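# Press the magnet-marked post's gauge pin fully home

## Task

Find the one post of the checking fixture that has a yellow magnet on it, and push that post's gauge pin in as far as it goes. Keep it bottomed out for a full second; after that the spring is allowed to return it. Do not touch or disturb the other three gauge pins, and do not move the magnet.

## Robot and tools

ROBOT. Two UR20-type arms, left_arm and right_arm, each with a Robotiq 2F-85 two-finger gripper and a wrist camera (cam_left_wrist, cam_right_wrist, both 896x504). The fingers point along the gripper's +z axis and open and close along its y axis. A camera block sticks out about 10 cm toward the gripper's +x side. end_effector_position is the point between the pads when closed; closed fingertips reach about 19 mm past it, and about 6 mm when fully open.

FRAMES. Scene frame: origin at table-top height, midway between the nominal bases, +z up, +x out over the table, left_arm on the +y side. Calibrated bases in the scene frame: left_arm at (+0.060, +0.928, 0) with quat_wxyz (+1.000, 0, 0, -0.018); right_arm at (-0.064, -0.817, 0) with quat_wxyz (+1.000, 0, 0, -0.007). Each arm reports its hand pose, velocities and Hand target in its own base frame. Motion offsets are taken along the axes of that arm's current Hand target (the gripper's own x, y, z), not the base or scene axes. Reported positions can be off by a few centimetres, more at long reach.

ROW FORMAT (used by execute_actions and move). One flat list of 18 numbers covering both arms: left dx, dy, dz, rx, ry, rz, left gripper position, force_limit, speed, then the same nine for the right arm. Always send all 18 even if one arm is idle. Pose numbers are offsets, not absolute poses, measured from the Hand target at the start of the action or move, scaled so 1.0 = 0.6 m or 180 degrees, range -1 to 1. rx, ry, rz form one rotation vector. Sending six zeros re-commands an arm to its Hand target. Gripper numbers are absolute settings in [-1, 1]: position +1 = fully open (85 mm), about -0.8 = pads touching, -1 = close until blocked; force_limit and speed shape grip strength and finger speed (about 20, 85, 150 mm/s at -1, 0, +1); both start at +1. To leave a gripper unchanged, repeat its last three numbers (0 is itself a command).

execute_actions(actions, cameras). actions is a list of actions; each action is a table of up to 15 rows, each row one 1/30 s step; if shorter, its last row is held for the remaining steps (an action is 0.5 s). Every row in an action counts from that action's start pose, not from the row before; the next action starts from the new Hand target, so repeating an offset keeps moving. An empty list just returns state and images. cameras selects images: omitted/null/["all"] = all, [] = none; an unknown name voids the call.

move(target, speed, blend, stop_force, zero, blocking, cameras). target is one 18-number row or a list of up to 15 rows; every row is an offset from the same starting Hand targets. Paths are straight, end together, last at least 0.5 s and are cut at 10 s. speed: m/s, 0.002 to 4.2, default 0.25 (turns up to twice that in rad/s); one value or one per target. blend: corner rounding radius in m for lists. stop_force: 6 to 120 N, one value for both arms; an arm's path ends when its wrist sensor reads that much push against its travel (or 200 N in any direction), then it backs off slightly and holds. Not reliable while the gripper rotates; omit it when pulling away from a contact. zero (only with stop_force): true re-zeroes moving arms first; false counts from the last zero. blocking=false returns after 0.5 s while the move continues (not allowed with stop_force). Paths do not avoid obstacles or the other arm. The result adds a move: line giving the ending (done, off_target, moving, held, fault) and limits (paced = pose clipped, held = steps withheld).

wait(seconds 0 to 10, cameras): lets time pass with commands held. stop(cameras): brakes a running move. zoom_image(camera, region=[x0, y0, x1, y1] pixels, at most 504x504) gives a closer look at the latest image of cam_left_wrist or cam_right_wrist. zero_wrist_force(arm) tares that arm's wrist sensor. read_manual(section="licences") only returns licence texts. finished_scene(scene = current scene number) ends the scene irreversibly; confirm the goal first.

RESULTS. Per arm: end_effector_position (m), end_effector_quat_wxyz, velocities (omitted when Joint velocities read within noise), Hand target, Tool commands, Joint positions and Joint torques (whole drive output, includes gravity), Wrist force and Wrist torque in the gripper's axes plus a line with the peak force since the last one shown. Gripper object_status: 0 moving, 1 blocked while opening, 2 blocked while closing (a grip), 3 reached the commanded position or pads met. position_measured is in counts: 3 open, 78 about 60 mm, 130 about 40 mm, 180 about 20 mm, 230 pads touching. Calls that run actions also list some per-step positions. MOTOR HOT and FAULT lines warn of stops. The controller clips commanded orientation to 32 degrees from the measured one per step; grippers often settle short of the Hand target, and a later command (even zeros) asks for it again.

CAUTIONS. An arm stops for 10 s if any part takes roughly 150 N (plus or minus 25) of outside force or a joint exceeds its contact torque limit (wrist joints 98.4 N m). The arms are stiff: aiming even slightly beyond a firm surface can fault, so press slowly with stop_force and back off in the same reply. Avoid hard hits, slams, strong pushes, heavy gripper loads, and contact between the arms (the clearance check does not always prevent it). Nothing may fall or be left off the table. Keep paths away from an arm's own base. Long holds or pushing toward unreachable poses heat motors; 85 °C triggers a lengthy brake stop. For this job, locate the magnet post from the images, approach its pin along the pin axis, press it to its stop for over a second, then release without touching the magnet or the other pins.

Each tool is called as a command line: name --argument value for each argument, lists and objects as JSON in quotes; but a table of rows of numbers goes row by row, as --pt "numbers of a row", without its own name.

## Session

execute_actions --actions '[]'

Scene clock: 0.00 s.
left_arm: end_effector_position=(+0.6452, +0.5338, +0.3687) position_measured=3 object_status=3 end_effector_quat_wxyz=(+0.054, +0.895, -0.431, +0.101) | right_arm: end_effector_position=(+1.0094, -0.4085, +0.1239) position_measured=3 object_status=3 end_effector_quat_wxyz=(+0.497, -0.362, -0.574, -0.541)
Joint positions: left_arm=[0.541 -1.507 2.094 -2.179 -1.799 -1.706] | right_arm=[2.693 -2.576 -1.22 -2.623 2.507 -0.374]
Joint velocities: within noise
Joint torques (N m): no reading
Motor temperatures (°C): left_arm=[24 36 26 39 35 34] | right_arm=[29 36 36 38 34 39]
Wrist force (N): no reading
Wrist torque (N m): no reading
Wrist force, peak (N): no reading
Hand target: left_arm +0.6452, +0.5338, +0.3687; +0.054, +0.895, -0.431, +0.101 | right_arm +1.0094, -0.4085, +0.1239; +0.497, -0.362, -0.574, -0.541
Tool commands: left_gripper/position=+1.0 left_gripper/force_limit=+1.0 left_gripper/speed=+1.0 right_gripper/position=+1.0 right_gripper/force_limit=+1.0 right_gripper/speed=+1.0

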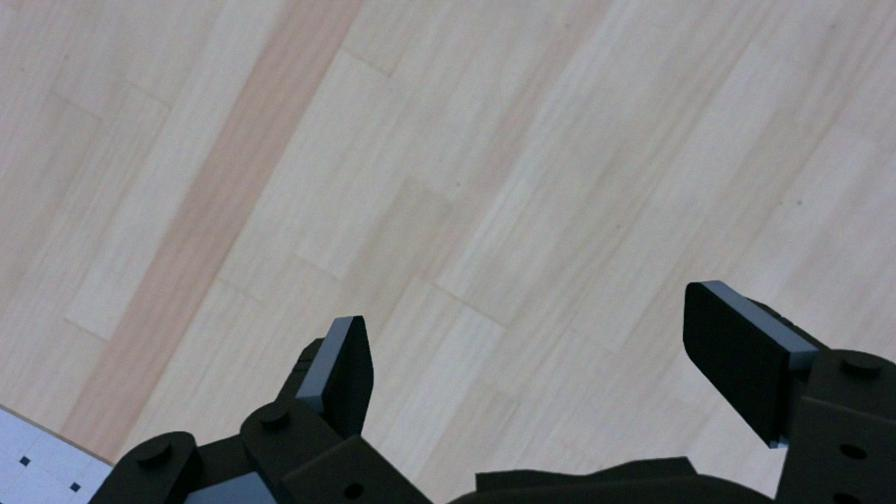

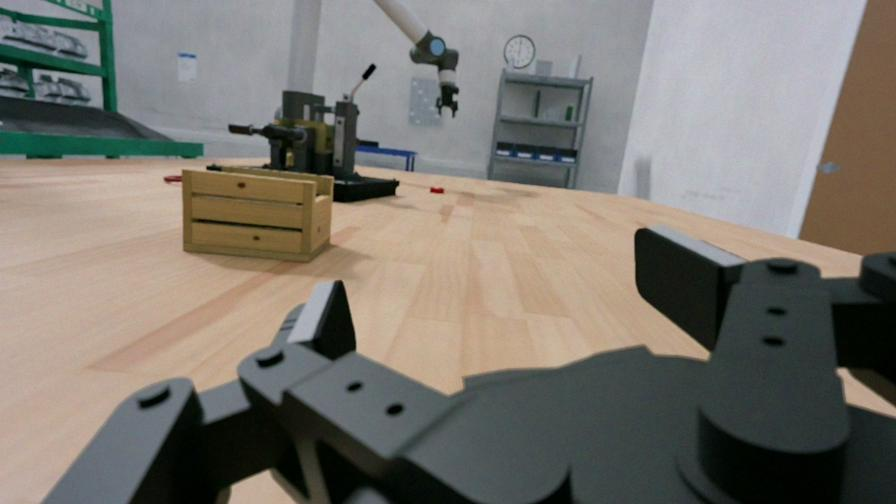

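zoom_image --camera "cam_right_wrist" --region '[160, 50, 480, 280]'

zoom_image --camera "cam_left_wrist" --region '[0, 380, 140, 504]'

Scaled by 1.575 from the camera's 896x504 image, which has a finer 1280x720 frame.

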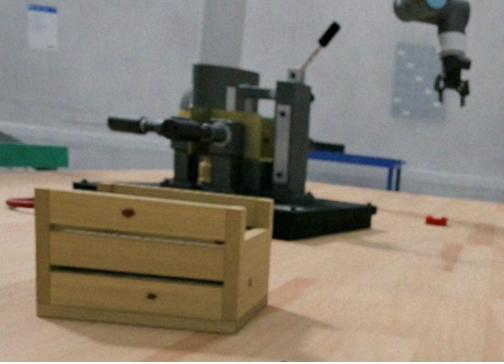

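Scaled by 3.600 from the camera's 896x504 image, which has a finer 1280x720 frame.

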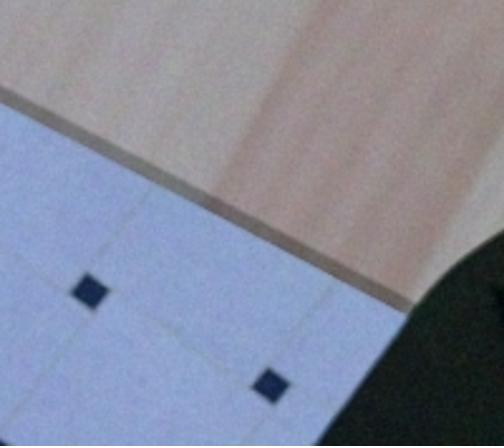

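move --target '[0.931,0.368,-0.258,0,0,0,-0.85,-1,0,0,0,0,0,0,0,-0.85,-1,0]' --speed 0.5 --cameras '[]'

move --target '[0.427,0.945,0.109,0,0,0,-0.85,-1,0,0,0,0,0,0,0,-0.85,-1,0]' --speed 0.5

Scene clock: 3.73 s.
left_arm: end_effector_position=(+0.7917, +0.0000, +0.6481) position_measured=232 object_status=3 end_effector_quat_wxyz=(+0.054, +0.895, -0.431, +0.101) | right_arm: end_effector_position=(+1.0094, -0.4085, +0.1239) position_measured=232 object_status=3 end_effector_quat_wxyz=(+0.497, -0.362, -0.574, -0.541)
Joint positions: left_arm=[-0.189 -1.747 1.935 -1.927 -1.726 -2.447] | right_arm=[2.693 -2.576 -1.22 -2.623 2.507 -0.374]
Joint velocities: within noise
Joint torques (N m): left_arm=[-27.22 -37.23 -137.09 -6.72 5.58 -7.16] | right_arm=[3.37 247.54 72.85 -2.62 0.74 -0.09]
Motor temperatures (°C): left_arm=[24 36 26 39 35 34] | right_arm=[29 36 36 38 34 39]
Wrist force (N): left_arm=[-0.2 -0.7 -0.1] | right_arm=[-0.1 0.4 0.3]
Wrist torque (N m): left_arm=[-0.14 -0.01 -0.04] | right_arm=[0.08 -0.01 0.00]
Wrist force, peak (N): left_arm=[4.4 1.3 -0.6] | right_arm=[0.0 0.4 0.5]
Hand target: left_arm +0.7917, -0.0002, +0.6482; +0.054, +0.895, -0.431, +0.101 | right_arm +1.0094, -0.4085, +0.1239; +0.497, -0.362, -0.574, -0.541
Off the commanded pose: left_arm 0.000 m, 0 deg | right_arm 0.000 m, 0 deg.
move: done
No camera images: "cameras" was empty.

Scene clock: 5.70 s.
left_arm: end_effector_position=(+0.5131, -0.5601, +0.6479) position_measured=232 object_status=3 end_effector_quat_wxyz=(+0.054, +0.895, -0.431, +0.101) | right_arm: end_effector_position=(+1.0094, -0.4085, +0.1239) position_measured=232 object_status=3 end_effector_quat_wxyz=(+0.497, -0.362, -0.574, -0.541)
Joint positions: left_arm=[-1.115 -1.827 2.007 -1.975 -1.531 -3.356] | right_arm=[2.693 -2.576 -1.22 -2.623 2.507 -0.374]
Joint velocities: within noise
Joint torques (N m): left_arm=[-15.74 -12.18 -135.26 -13.96 6.75 -5.06] | right_arm=[-1.98 246.3 76.63 -2.81 1.47 0.79]
Motor temperatures (°C): left_arm=[24 36 26 39 35 34] | right_arm=[29 36 36 38 34 39]
Wrist force (N): left_arm=[0.2 -0.3 -0.3] | right_arm=[0.2 0.3 0.2]
Wrist torque (N m): left_arm=[-0.06 0.00 0.02] | right_arm=[0.06 -0.07 0.00]
Wrist force, peak (N): left_arm=[-1.9 -4.7 -0.3] | right_arm=[0.1 0.5 0.5]
Hand target: left_arm +0.5130, -0.5603, +0.6479; +0.054, +0.895, -0.431, +0.101 | right_arm +1.0094, -0.4085, +0.1239; +0.497, -0.362, -0.574, -0.541
Off the commanded pose: left_arm 0.000 m, 0 deg | right_arm 0.000 m, 0 deg.
move: done
camera_calibration:
cam_left_wrist: T_world_to_cam=[[-0.854391, -0.519383, -0.0160287, 0.1747], [-0.518456, 0.849984, 0.0934379, 0.704757], [-0.0349059, 0.0881427, -0.995496, 0.838284], [0, 0, 0, 1]] pos_world=[0.543909, -0.582185, 0.771458]

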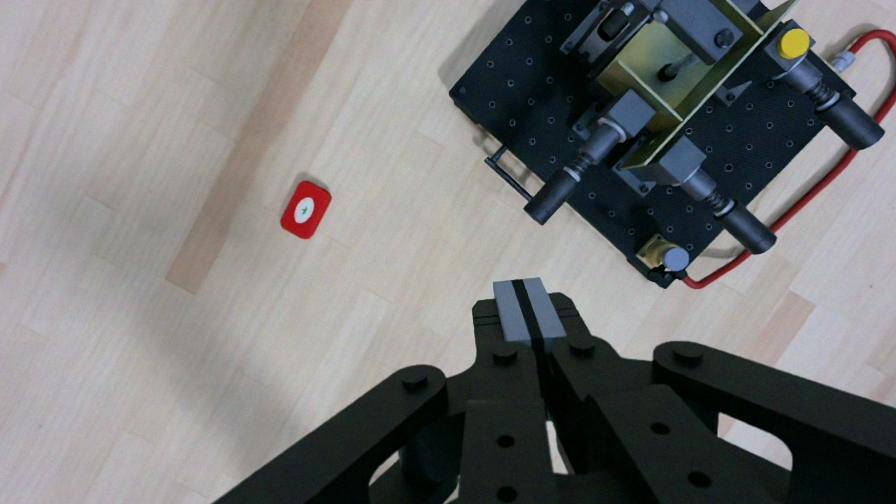

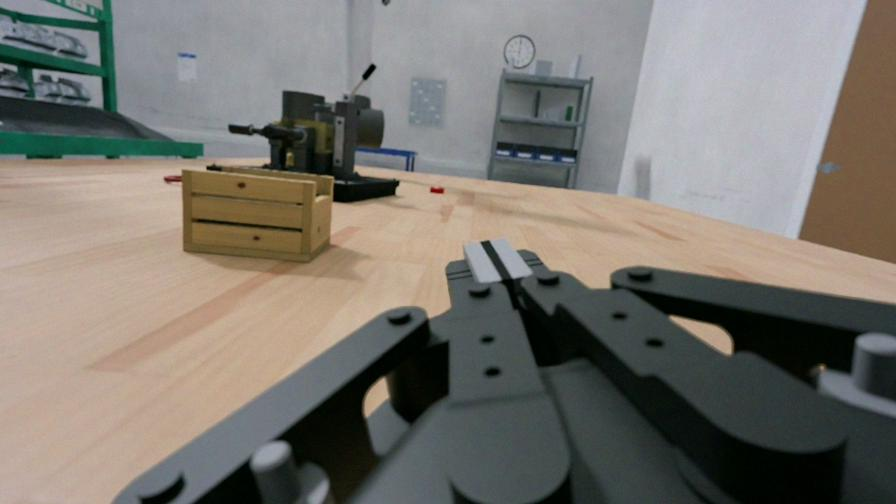

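move --target '[0.115,0.357,-0.055,0,0,0,-0.85,-1,0,0,0,0,0,0,0,-0.85,-1,0]' --speed 0.4 --cameras '["cam_left_wrist"]'

zoom_image --camera "cam_left_wrist" --region '[240, 0, 744, 400]'

Scene clock: 7.27 s.
left_arm: end_effector_position=(+0.3832, -0.7400, +0.6977) position_measured=232 object_status=3 end_effector_quat_wxyz=(+0.054, +0.895, -0.431, +0.101) | right_arm: end_effector_position=(+1.0094, -0.4085, +0.1239) position_measured=232 object_status=3 end_effector_quat_wxyz=(+0.497, -0.362, -0.574, -0.541)
Joint positions: left_arm=[-1.377 -1.743 1.871 -1.907 -1.474 -3.612] | right_arm=[2.693 -2.576 -1.22 -2.623 2.507 -0.374]
Joint velocities: within noise
Joint torques (N m): left_arm=[-18.22 -38.17 -125.58 -8.66 5.57 -4.73] | right_arm=[-3.53 254.29 73.06 -1.74 1.87 1.23]
Motor temperatures (°C): left_arm=[24 36 26 39 35 34] | right_arm=[29 36 36 38 34 39]
Wrist force (N): left_arm=[0.2 -0.9 -0.1] | right_arm=[0.2 0.1 0.2]
Wrist torque (N m): left_arm=[-0.12 -0.03 0.03] | right_arm=[0.02 -0.07 0.00]
Wrist force, peak (N): left_arm=[-1.3 -4.3 0.5] | right_arm=[0.2 0.4 0.5]
Hand target: left_arm +0.3831, -0.7402, +0.6977; +0.054, +0.895, -0.431, +0.101 | right_arm +1.0094, -0.4085, +0.1239; +0.497, -0.362, -0.574, -0.541
Off the commanded pose: left_arm 0.000 m, 0 deg | right_arm 0.000 m, 0 deg.
move: done
camera_calibration:
cam_left_wrist: T_world_to_cam=[[-0.854395, -0.519376, -0.0160802, -0.0288754], [-0.518451, 0.849978, 0.0935224, 0.785593], [-0.0349055, 0.0882418, -0.995487, 0.89925], [0, 0, 0, 1]] pos_world=[0.414009, -0.762085, 0.821258]
Images, in order (width x height): cam_left_wrist 896x504.

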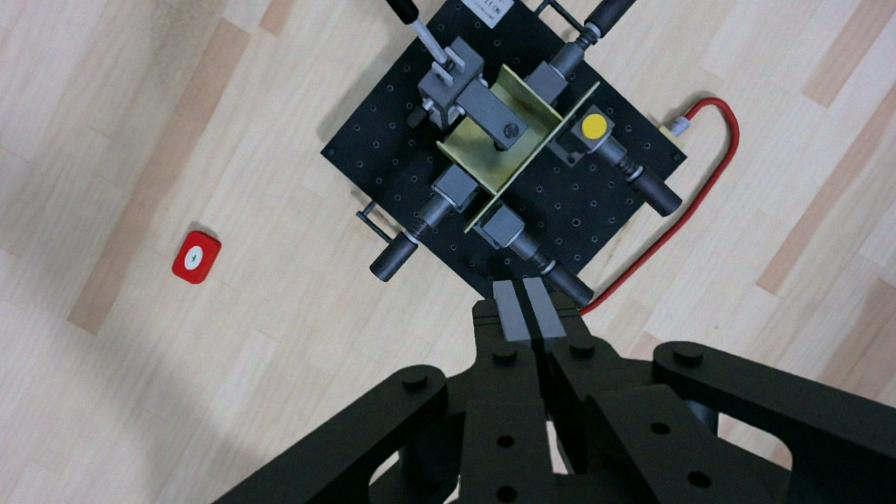

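Scaled by 1.000.

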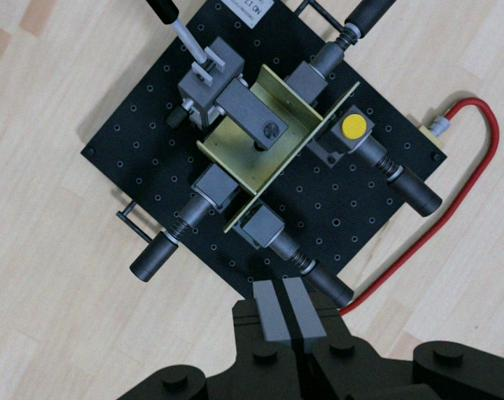

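move --target '[-0.146,0.542,0.310,-0.173,-0.007,0.742,-0.85,-1,0,0,0,0,0,0,0,-0.85,-1,0]' --speed 0.4 --cameras '["cam_left_wrist"]'

Scene clock: 12.30 s.
left_arm: end_effector_position=(+0.1004, -0.9103, +0.4998) position_measured=232 object_status=3 end_effector_quat_wxyz=(-0.114, +0.074, +0.991, +0.013) | right_arm: end_effector_position=(+1.0094, -0.4085, +0.1239) position_measured=232 object_status=3 end_effector_quat_wxyz=(+0.497, -0.362, -0.574, -0.541)
Joint positions: left_arm=[-1.598 -1.478 1.844 -1.899 -1.797 -1.445] | right_arm=[2.693 -2.576 -1.22 -2.623 2.507 -0.374]
Joint velocities: within noise
Joint torques (N m): left_arm=[-18.26 -92.82 -124.8 -5.63 3.85 1.74] | right_arm=[-1.67 255.95 72.1 -0.92 3.14 2.4]
Motor temperatures (°C): left_arm=[24 36 26 39 35 34] | right_arm=[29 36 36 38 34 39]
Wrist force (N): left_arm=[0.2 -0.6 0.6] | right_arm=[0.3 0.2 0.5]
Wrist torque (N m): left_arm=[-0.10 -0.05 0.00] | right_arm=[0.05 -0.08 0.00]
Wrist force, peak (N): left_arm=[0.5 -1.8 -1.1] | right_arm=[0.3 0.7 0.4]
Hand target: left_arm +0.1004, -0.9103, +0.4998; -0.114, +0.074, +0.991, +0.013 | right_arm +1.0094, -0.4085, +0.1239; +0.497, -0.362, -0.574, -0.541
Off the commanded pose: left_arm 0.000 m, 0 deg | right_arm 0.000 m, 0 deg.
move: done
camera_calibration:
cam_left_wrist: T_world_to_cam=[[0.272882, 0.961908, -0.0164001, 0.873197], [0.958296, -0.270275, 0.0928445, -0.365468], [0.0848753, -0.0410517, -0.995546, 0.577677], [0, 0, 0, 1]] pos_world=[0.0629161, -0.914997, 0.623356]
Images, in order (width x height): cam_left_wrist 896x504.

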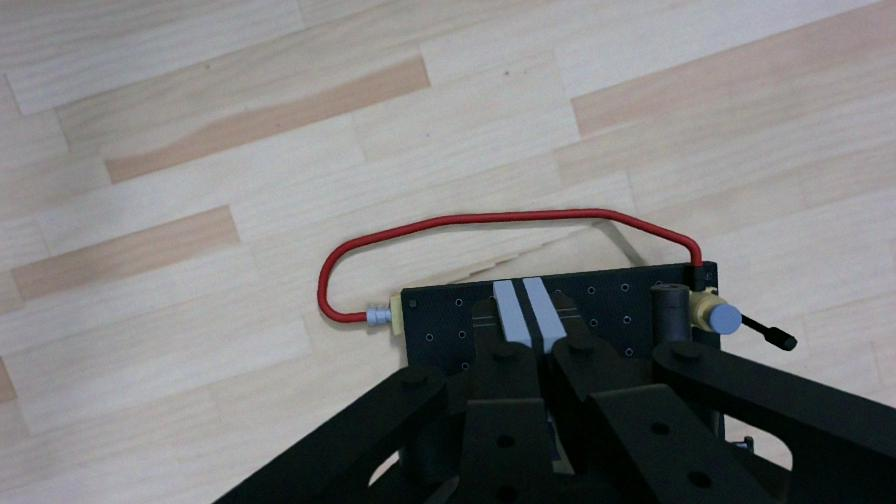

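move --target '[0.078,-0.006,0.258,-0.002,-0.1,0.008,-0.85,-1,0,0,0,0,0,0,0,-0.85,-1,0]' --speed 0.3 --cameras '["cam_left_wrist"]'

zoom_image --camera "cam_left_wrist" --region '[300, 150, 804, 504]'

Scene clock: 14.07 s.
left_arm: end_effector_position=(+0.0203, -0.9005, +0.3597) position_measured=232 object_status=3 end_effector_quat_wxyz=(+0.043, +0.088, +0.995, +0.003) | right_arm: end_effector_position=(+1.0094, -0.4085, +0.1239) position_measured=232 object_status=3 end_effector_quat_wxyz=(+0.497, -0.362, -0.574, -0.541)
Joint positions: left_arm=[-1.805 -1.449 2.02 -2.123 -1.487 -1.63] | right_arm=[2.693 -2.576 -1.22 -2.623 2.507 -0.374]
Joint velocities: within noise
Joint torques (N m): left_arm=[-26.44 -91.09 -71.96 -13.47 5.55 -3.86] | right_arm=[-2.33 255.4 75.52 -0.25 3.02 3.22]
Motor temperatures (°C): left_arm=[24 36 26 39 35 34] | right_arm=[29 36 36 37 34 39]
Wrist force (N): left_arm=[0.6 0.2 -0.6] | right_arm=[0.0 0.2 0.2]
Wrist torque (N m): left_arm=[-0.07 -0.28 0.06] | right_arm=[0.05 -0.02 0.00]
Wrist force, peak (N): left_arm=[3.3 -0.1 3.0] | right_arm=[0.5 0.4 0.1]
Hand target: left_arm +0.0202, -0.9005, +0.3596; +0.043, +0.088, +0.995, +0.003 | right_arm +1.0094, -0.4085, +0.1239; +0.497, -0.362, -0.574, -0.541
Off the commanded pose: left_arm 0.000 m, 0 deg | right_arm 0.000 m, 0 deg.
move: done
camera_calibration:
cam_left_wrist: T_world_to_cam=[[0.299052, 0.95382, 0.0281821, 0.859569], [0.874221, -0.285695, 0.392576, -0.393023], [0.382498, -0.0927635, -0.919288, 0.365432], [0, 0, 0, 1]] pos_world=[-0.0532447, -0.89826, 0.466004]
Images, in order (width x height): cam_left_wrist 896x504.

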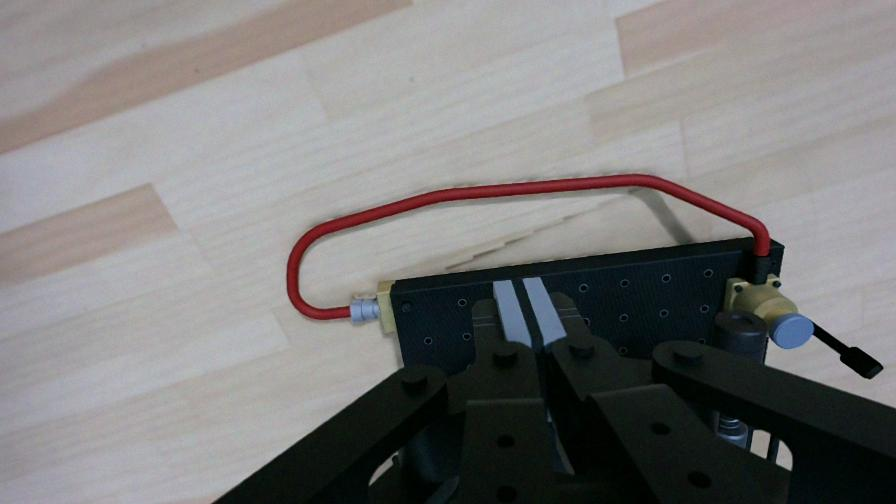

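Scaled by 1.000.

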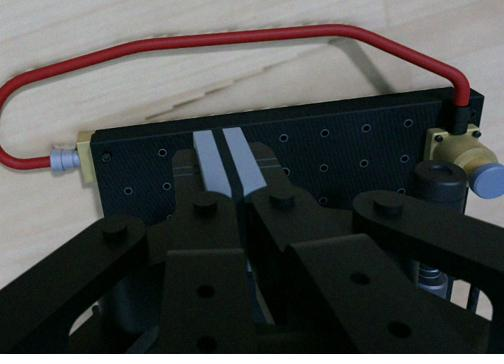

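move --target '[0,0,0,0,0,0.995,-0.85,-1,0,0,0,0,0,0,0,-0.85,-1,0]' --speed 0.6 --cameras '["cam_left_wrist"]'

Scene clock: 20.83 s.
left_arm: end_effector_position=(+0.0202, -0.9005, +0.3597) position_measured=232 object_status=3 end_effector_quat_wxyz=(-0.003, +0.996, -0.080, +0.043) | right_arm: end_effector_position=(+1.0094, -0.4085, +0.1239) position_measured=232 object_status=3 end_effector_quat_wxyz=(+0.497, -0.362, -0.574, -0.541)
Joint positions: left_arm=[-1.806 -1.449 2.02 -2.123 -1.487 1.495] | right_arm=[2.693 -2.576 -1.22 -2.623 2.507 -0.374]
Joint velocities: within noise
Joint torques (N m): left_arm=[21.56 -86 -114.52 -11.97 -4.08 2.39] | right_arm=[-2.5 251.99 74.08 -0.88 3.66 4.01]
Motor temperatures (°C): left_arm=[24 36 26 39 35 34] | right_arm=[29 36 36 37 34 39]
Wrist force (N): left_arm=[0.3 0.5 -0.2] | right_arm=[0.0 0.2 0.4]
Wrist torque (N m): left_arm=[0.07 -0.14 -0.02] | right_arm=[0.05 -0.03 0.00]
Wrist force, peak (N): left_arm=[0.8 0.6 -0.8] | right_arm=[0.2 0.5 0.7]
Hand target: left_arm +0.0202, -0.9005, +0.3596; -0.003, +0.996, -0.080, +0.043 | right_arm +1.0094, -0.4085, +0.1239; +0.497, -0.362, -0.574, -0.541
Off the commanded pose: left_arm 0.000 m, 0 deg | right_arm 0.000 m, 0 deg.
move: done
camera_calibration:
cam_left_wrist: T_world_to_cam=[[-0.284639, -0.958441, -0.0192664, -0.833578], [-0.932594, 0.272198, 0.237018, 0.201889], [-0.221923, 0.0854323, -0.971314, 0.556827], [0, 0, 0, 1]] pos_world=[0.0745848, -0.90146, 0.476943]
Images, in order (width x height): cam_left_wrist 896x504.

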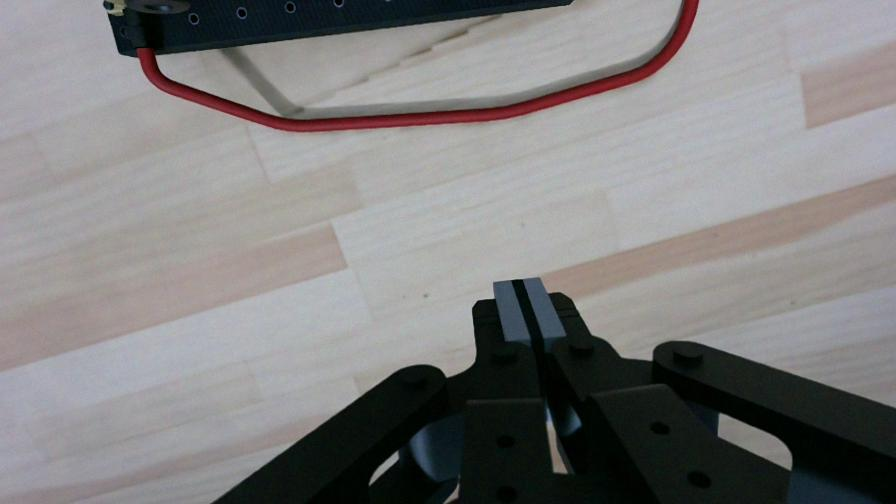

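move --target '[0.03,0,0.25,0,0.306,0,-0.85,-1,0,0,0,0,0,0,0,-0.85,-1,0]' --speed 0.4 --cameras '["cam_left_wrist"]'

zoom_image --camera "cam_left_wrist" --region '[200, 0, 700, 320]'

Scene clock: 23.07 s.
left_arm: end_effector_position=(+0.0507, -0.9036, +0.2117) position_measured=232 object_status=3 end_effector_quat_wxyz=(+0.035, +0.863, -0.072, +0.498) | right_arm: end_effector_position=(+1.0094, -0.4085, +0.1239) position_measured=232 object_status=3 end_effector_quat_wxyz=(+0.497, -0.362, -0.574, -0.541)
Joint positions: left_arm=[-2.068 -1.22 2.152 -1.976 -0.619 0.964] | right_arm=[2.693 -2.576 -1.22 -2.623 2.507 -0.374]
Joint velocities: within noise
Joint torques (N m): left_arm=[-17.45 -116.61 -90.41 -2.53 10.18 -4.91] | right_arm=[-6.25 253.22 77.55 -0.1 3.25 3.94]
Motor temperatures (°C): left_arm=[24 36 26 39 35 34] | right_arm=[29 36 36 37 34 39]
Wrist force (N): left_arm=[1.3 -0.7 0.0] | right_arm=[-0.1 0.4 0.1]
Wrist torque (N m): left_arm=[0.04 0.10 -0.02] | right_arm=[0.08 -0.01 0.00]
Wrist force, peak (N): left_arm=[1.9 0.1 -2.0] | right_arm=[0.2 0.4 0.4]
Hand target: left_arm +0.0507, -0.9036, +0.2117; +0.035, +0.863, -0.072, +0.498 | right_arm +1.0094, -0.4085, +0.1239; +0.497, -0.362, -0.574, -0.541
Off the commanded pose: left_arm 0.000 m, 0 deg | right_arm 0.000 m, 0 deg.
move: done
camera_calibration:
cam_left_wrist: T_world_to_cam=[[-0.224684, -0.966804, -0.121681, -0.819559], [-0.714615, 0.248379, -0.653936, 0.422349], [0.662451, -0.0599738, -0.7467, 0.196367], [0, 0, 0, 1]] pos_world=[-0.0124084, -0.885479, 0.323091]
Images, in order (width x height): cam_left_wrist 896x504.

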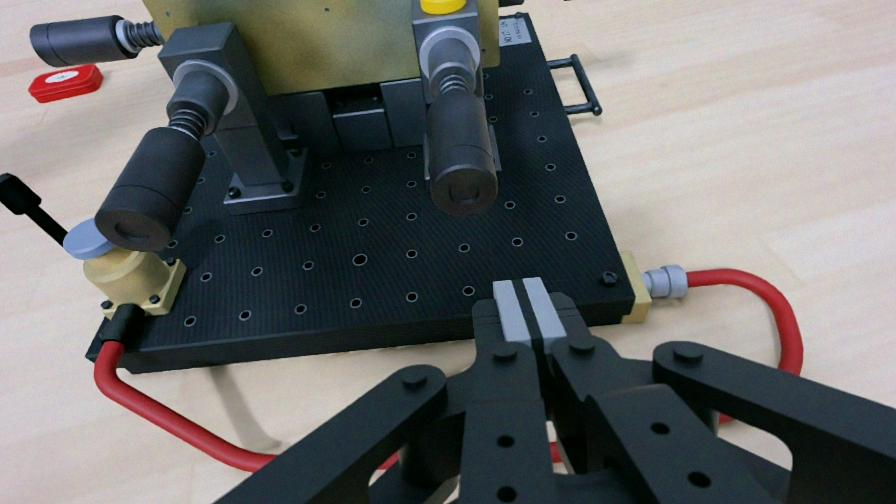

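Scaled by 1.008 from the camera's 896x504 image, which has a finer 1280x720 frame.

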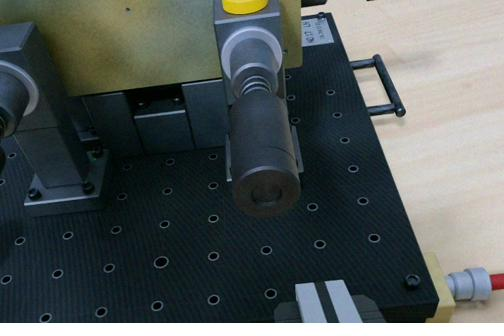

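move --target '[0.035,-0.002,0.134,0,0,0,-0.85,-1,0,0,0,0,0,0,0,-0.85,-1,0]' --speed 0.2 --cameras '["cam_left_wrist"]'

zoom_image --camera "cam_left_wrist" --region '[380, 100, 680, 350]'

Scene clock: 25.37 s.
left_arm: end_effector_position=(+0.1299, -0.9148, +0.1896) position_measured=232 object_status=3 end_effector_quat_wxyz=(+0.035, +0.863, -0.072, +0.498) | right_arm: end_effector_position=(+1.0094, -0.4085, +0.1239) position_measured=232 object_status=3 end_effector_quat_wxyz=(+0.497, -0.362, -0.574, -0.541)
Joint positions: left_arm=[-1.98 -1.187 2.188 -2.159 -0.579 1.103] | right_arm=[2.693 -2.576 -1.22 -2.623 2.507 -0.374]
Joint velocities: within noise
Joint torques (N m): left_arm=[11.63 -122.05 -37.71 -9.26 10.02 2.28] | right_arm=[-5.86 255.93 74.24 -0.8 3.04 4.4]
Motor temperatures (°C): left_arm=[24 36 26 39 35 34] | right_arm=[29 36 36 37 34 39]
Wrist force (N): left_arm=[1.2 -0.4 -0.6] | right_arm=[0.1 0.3 0.5]
Wrist torque (N m): left_arm=[0.12 0.12 -0.06] | right_arm=[0.07 -0.04 -0.01]
Wrist force, peak (N): left_arm=[1.8 -0.4 2.0] | right_arm=[0.1 0.3 0.8]
Hand target: left_arm +0.1300, -0.9149, +0.1896; +0.035, +0.863, -0.072, +0.498 | right_arm +1.0094, -0.4085, +0.1239; +0.497, -0.362, -0.574, -0.541
Off the commanded pose: left_arm 0.000 m, 0 deg | right_arm 0.000 m, 0 deg.
move: done
camera_calibration:
cam_left_wrist: T_world_to_cam=[[-0.22452, -0.966839, -0.121711, -0.815411], [-0.714565, 0.24827, -0.654033, 0.467228], [0.662561, -0.0598733, -0.746611, 0.126776], [0, 0, 0, 1]] pos_world=[0.0667921, -0.896779, 0.300991]
Images, in order (width x height): cam_left_wrist 896x504.

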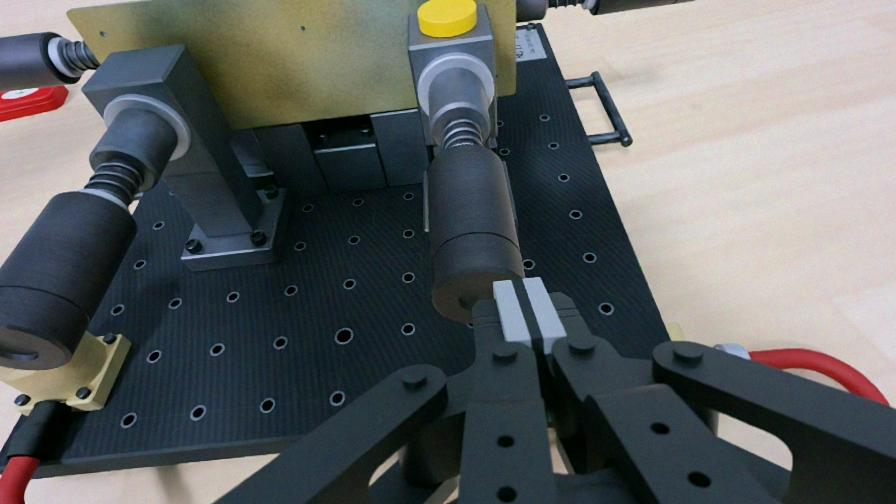

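Scaled by 1.680 from the camera's 896x504 image, which has a finer 1280x720 frame.

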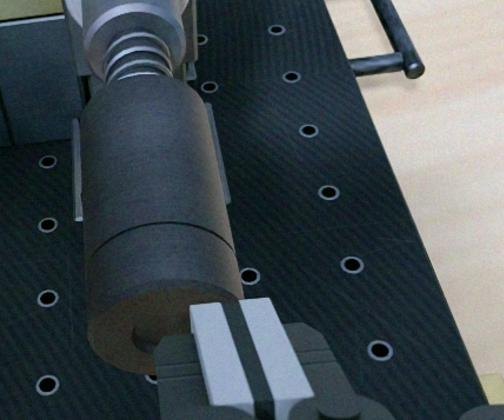

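move --target '[0,-0.021,0,0,0,0,-0.85,-1,0,0,0,0,0,0,0,-0.85,-1,0]' --speed 0.1 --cameras '["cam_left_wrist"]'

zoom_image --camera "cam_left_wrist" --region '[380, 100, 680, 350]'

Scene clock: 27.10 s.
left_arm: end_effector_position=(+0.1320, -0.9026, +0.1897) position_measured=232 object_status=3 end_effector_quat_wxyz=(+0.035, +0.863, -0.072, +0.498) | right_arm: end_effector_position=(+1.0094, -0.4085, +0.1239) position_measured=232 object_status=3 end_effector_quat_wxyz=(+0.497, -0.362, -0.574, -0.541)
Joint positions: left_arm=[-1.983 -1.198 2.205 -2.161 -0.58 1.098] | right_arm=[2.693 -2.576 -1.22 -2.623 2.507 -0.374]
Joint velocities: within noise
Joint torques (N m): left_arm=[-21.26 -164.25 -38.51 -10.6 -0.43 -3.25] | right_arm=[-3.57 253.2 75.61 -0.49 3.22 3.84]
Motor temperatures (°C): left_arm=[24 36 26 39 35 34] | right_arm=[29 36 36 37 34 39]
Wrist force (N): left_arm=[1.4 -0.3 -0.5] | right_arm=[0.0 0.2 0.3]
Wrist torque (N m): left_arm=[0.12 0.10 -0.05] | right_arm=[0.04 -0.04 0.00]
Wrist force, peak (N): left_arm=[1.5 0.4 -0.8] | right_arm=[0.2 0.5 0.5]
Hand target: left_arm +0.1320, -0.9024, +0.1898; +0.035, +0.863, -0.072, +0.498 | right_arm +1.0094, -0.4085, +0.1239; +0.497, -0.362, -0.574, -0.541
Off the commanded pose: left_arm 0.000 m, 0 deg | right_arm 0.000 m, 0 deg.
move: done
camera_calibration:
cam_left_wrist: T_world_to_cam=[[-0.22459, -0.966815, -0.121773, -0.80299], [-0.714543, 0.248364, -0.654021, 0.465818], [0.662561, -0.0598745, -0.746611, 0.126195], [0, 0, 0, 1]] pos_world=[0.0688918, -0.884479, 0.301091]
Images, in order (width x height): cam_left_wrist 896x504.

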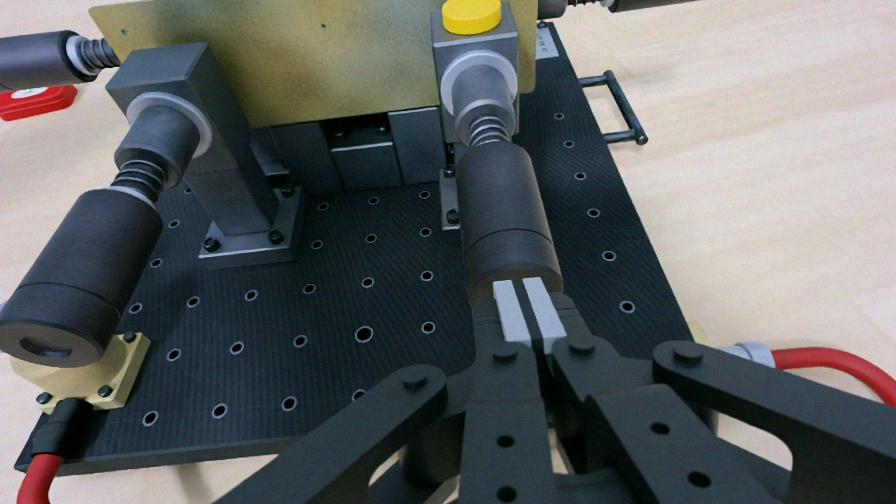

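Scaled by 1.680 from the camera's 896x504 image, which has a finer 1280x720 frame.

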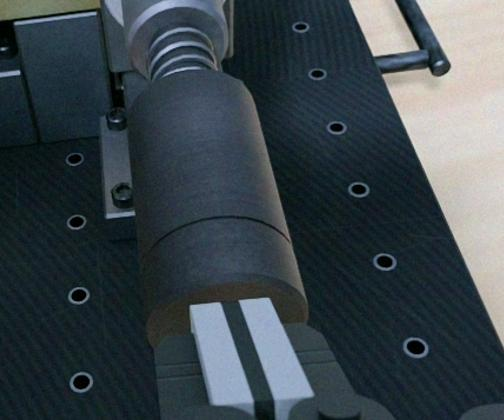

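move --target '[0.0585,0,0.1009,0,0,0,-0.85,-1,0,0,0,0,0,0,0,-0.85,-1,0]' --speed 0.02 --stop_force 50 --cameras '["cam_left_wrist"]'

wait --seconds 1.2 --cameras '["cam_left_wrist"]'

Scene clock: 31.03 s.
left_arm: end_effector_position=(+0.1697, -0.9085, +0.1898) position_measured=232 object_status=3 end_effector_quat_wxyz=(+0.035, +0.863, -0.072, +0.498) | right_arm: end_effector_position=(+1.0094, -0.4085, +0.1239) position_measured=232 object_status=3 end_effector_quat_wxyz=(+0.497, -0.362, -0.574, -0.541)
Joint positions: left_arm=[-1.939 -1.189 2.214 -2.241 -0.564 1.172] | right_arm=[2.693 -2.576 -1.22 -2.623 2.507 -0.374]
Joint velocities: within noise
Joint torques (N m): left_arm=[20.93 -149.11 -63.03 -1.29 0.73 -4.04] | right_arm=[-5.78 255.26 73.9 -0.45 3.06 3.28]
Motor temperatures (°C): left_arm=[24 36 26 39 35 34] | right_arm=[28 36 36 37 34 39]
Wrist force (N): left_arm=[-2.7 0.4 -53.2] | right_arm=[0.1 0.2 0.3]
Wrist torque (N m): left_arm=[0.35 0.12 -0.05] | right_arm=[0.04 -0.06 -0.01]
Wrist force, peak (N): left_arm=[-26.8 -18.1 -109.1] | right_arm=[0.3 0.3 0.6]
Hand target: left_arm +0.1697, -0.9085, +0.1898; +0.035, +0.863, -0.072, +0.498 (not the last commanded pose) | right_arm +1.0094, -0.4085, +0.1239; +0.497, -0.362, -0.574, -0.541
Off the commanded pose: left_arm 0.032 m, 0 deg | right_arm 0.000 m, 0 deg.
move: contact (left_arm)
camera_calibration:
cam_left_wrist: T_world_to_cam=[[-0.224543, -0.966835, -0.121701, -0.800272], [-0.714611, 0.248284, -0.653977, 0.494146], [0.662505, -0.0598771, -0.746661, 0.100882], [0, 0, 0, 1]] pos_world=[0.106592, -0.890379, 0.301091]
Images, in order (width x height): cam_left_wrist 896x504.

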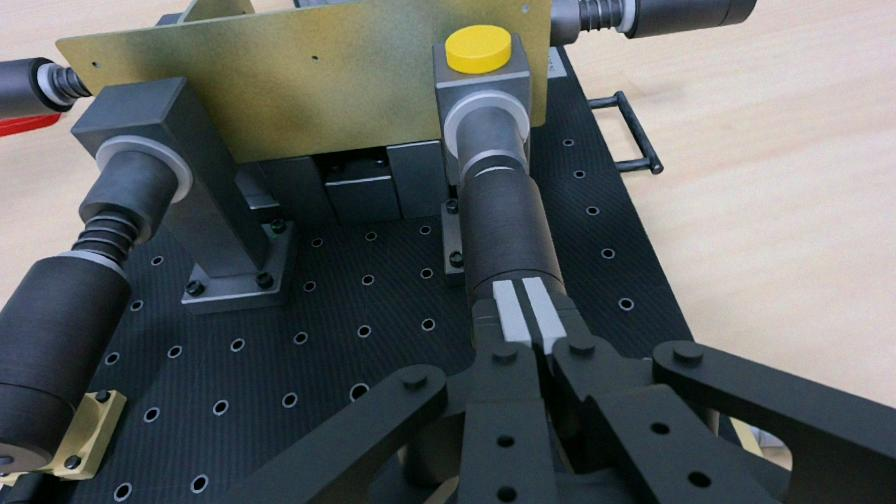

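Scene clock: 32.23 s.
left_arm: end_effector_position=(+0.1697, -0.9085, +0.1898) position_measured=232 object_status=3 end_effector_quat_wxyz=(+0.035, +0.863, -0.072, +0.498) | right_arm: end_effector_position=(+1.0094, -0.4085, +0.1239) position_measured=232 object_status=3 end_effector_quat_wxyz=(+0.497, -0.362, -0.574, -0.541)
Joint positions: left_arm=[-1.939 -1.189 2.214 -2.241 -0.564 1.172] | right_arm=[2.693 -2.576 -1.22 -2.623 2.507 -0.374]
Joint velocities: within noise
Joint torques (N m): left_arm=[19.39 -148.79 -58.35 -2.86 1.74 -3.89] | right_arm=[-4.77 259.4 76.2 -0.67 3.92 3.92]
Motor temperatures (°C): left_arm=[24 36 26 39 35 34] | right_arm=[28 36 36 37 34 39]
Wrist force (N): left_arm=[-3.2 -0.9 -51.6] | right_arm=[0.4 0.1 0.3]
Wrist torque (N m): left_arm=[0.40 0.17 -0.04] | right_arm=[0.02 -0.11 -0.01]
Wrist force, peak (N): left_arm=[-3.0 0.6 -53.1] | right_arm=[0.4 0.5 0.1]
Hand target: left_arm +0.1697, -0.9085, +0.1898; +0.035, +0.863, -0.072, +0.498 (not the last commanded pose) | right_arm +1.0094, -0.4085, +0.1239; +0.497, -0.362, -0.574, -0.541
Tool commands: left_gripper/position=-0.85 left_gripper/force_limit=-1.0 left_gripper/speed=+0.0 right_gripper/position=-0.85 right_gripper/force_limit=-1.0 right_gripper/speed=+0.0
Off the commanded pose: left_arm 0.032 m, 0 deg | right_arm 0.000 m, 0 deg.
wait: 1.20 s; at rest by 0.17 s
camera_calibration:
cam_left_wrist: T_world_to_cam=[[-0.224543, -0.966835, -0.121701, -0.800369], [-0.714611, 0.248284, -0.653977, 0.494171], [0.662505, -0.0598771, -0.746661, 0.100876], [0, 0, 0, 1]] pos_world=[0.106592, -0.890479, 0.301091]
Images, in order (width x height): cam_left_wrist 896x504.

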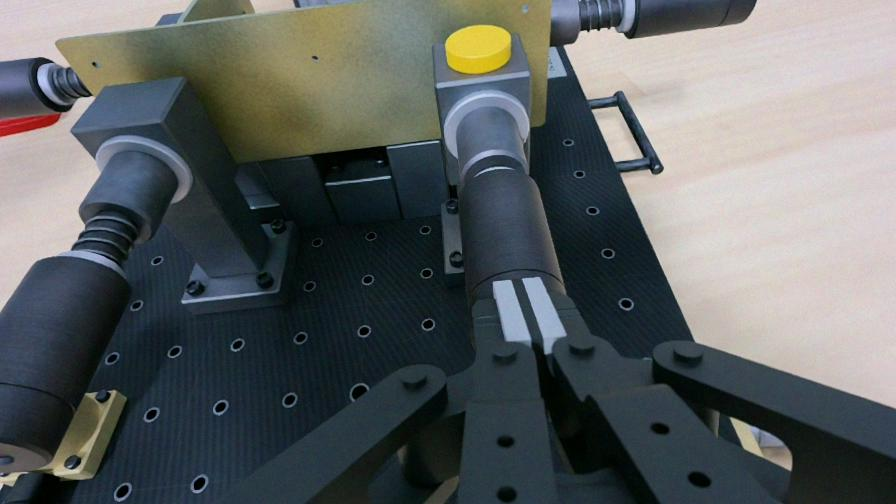

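finished_scene --scene 1

The scene is finished: the task was done.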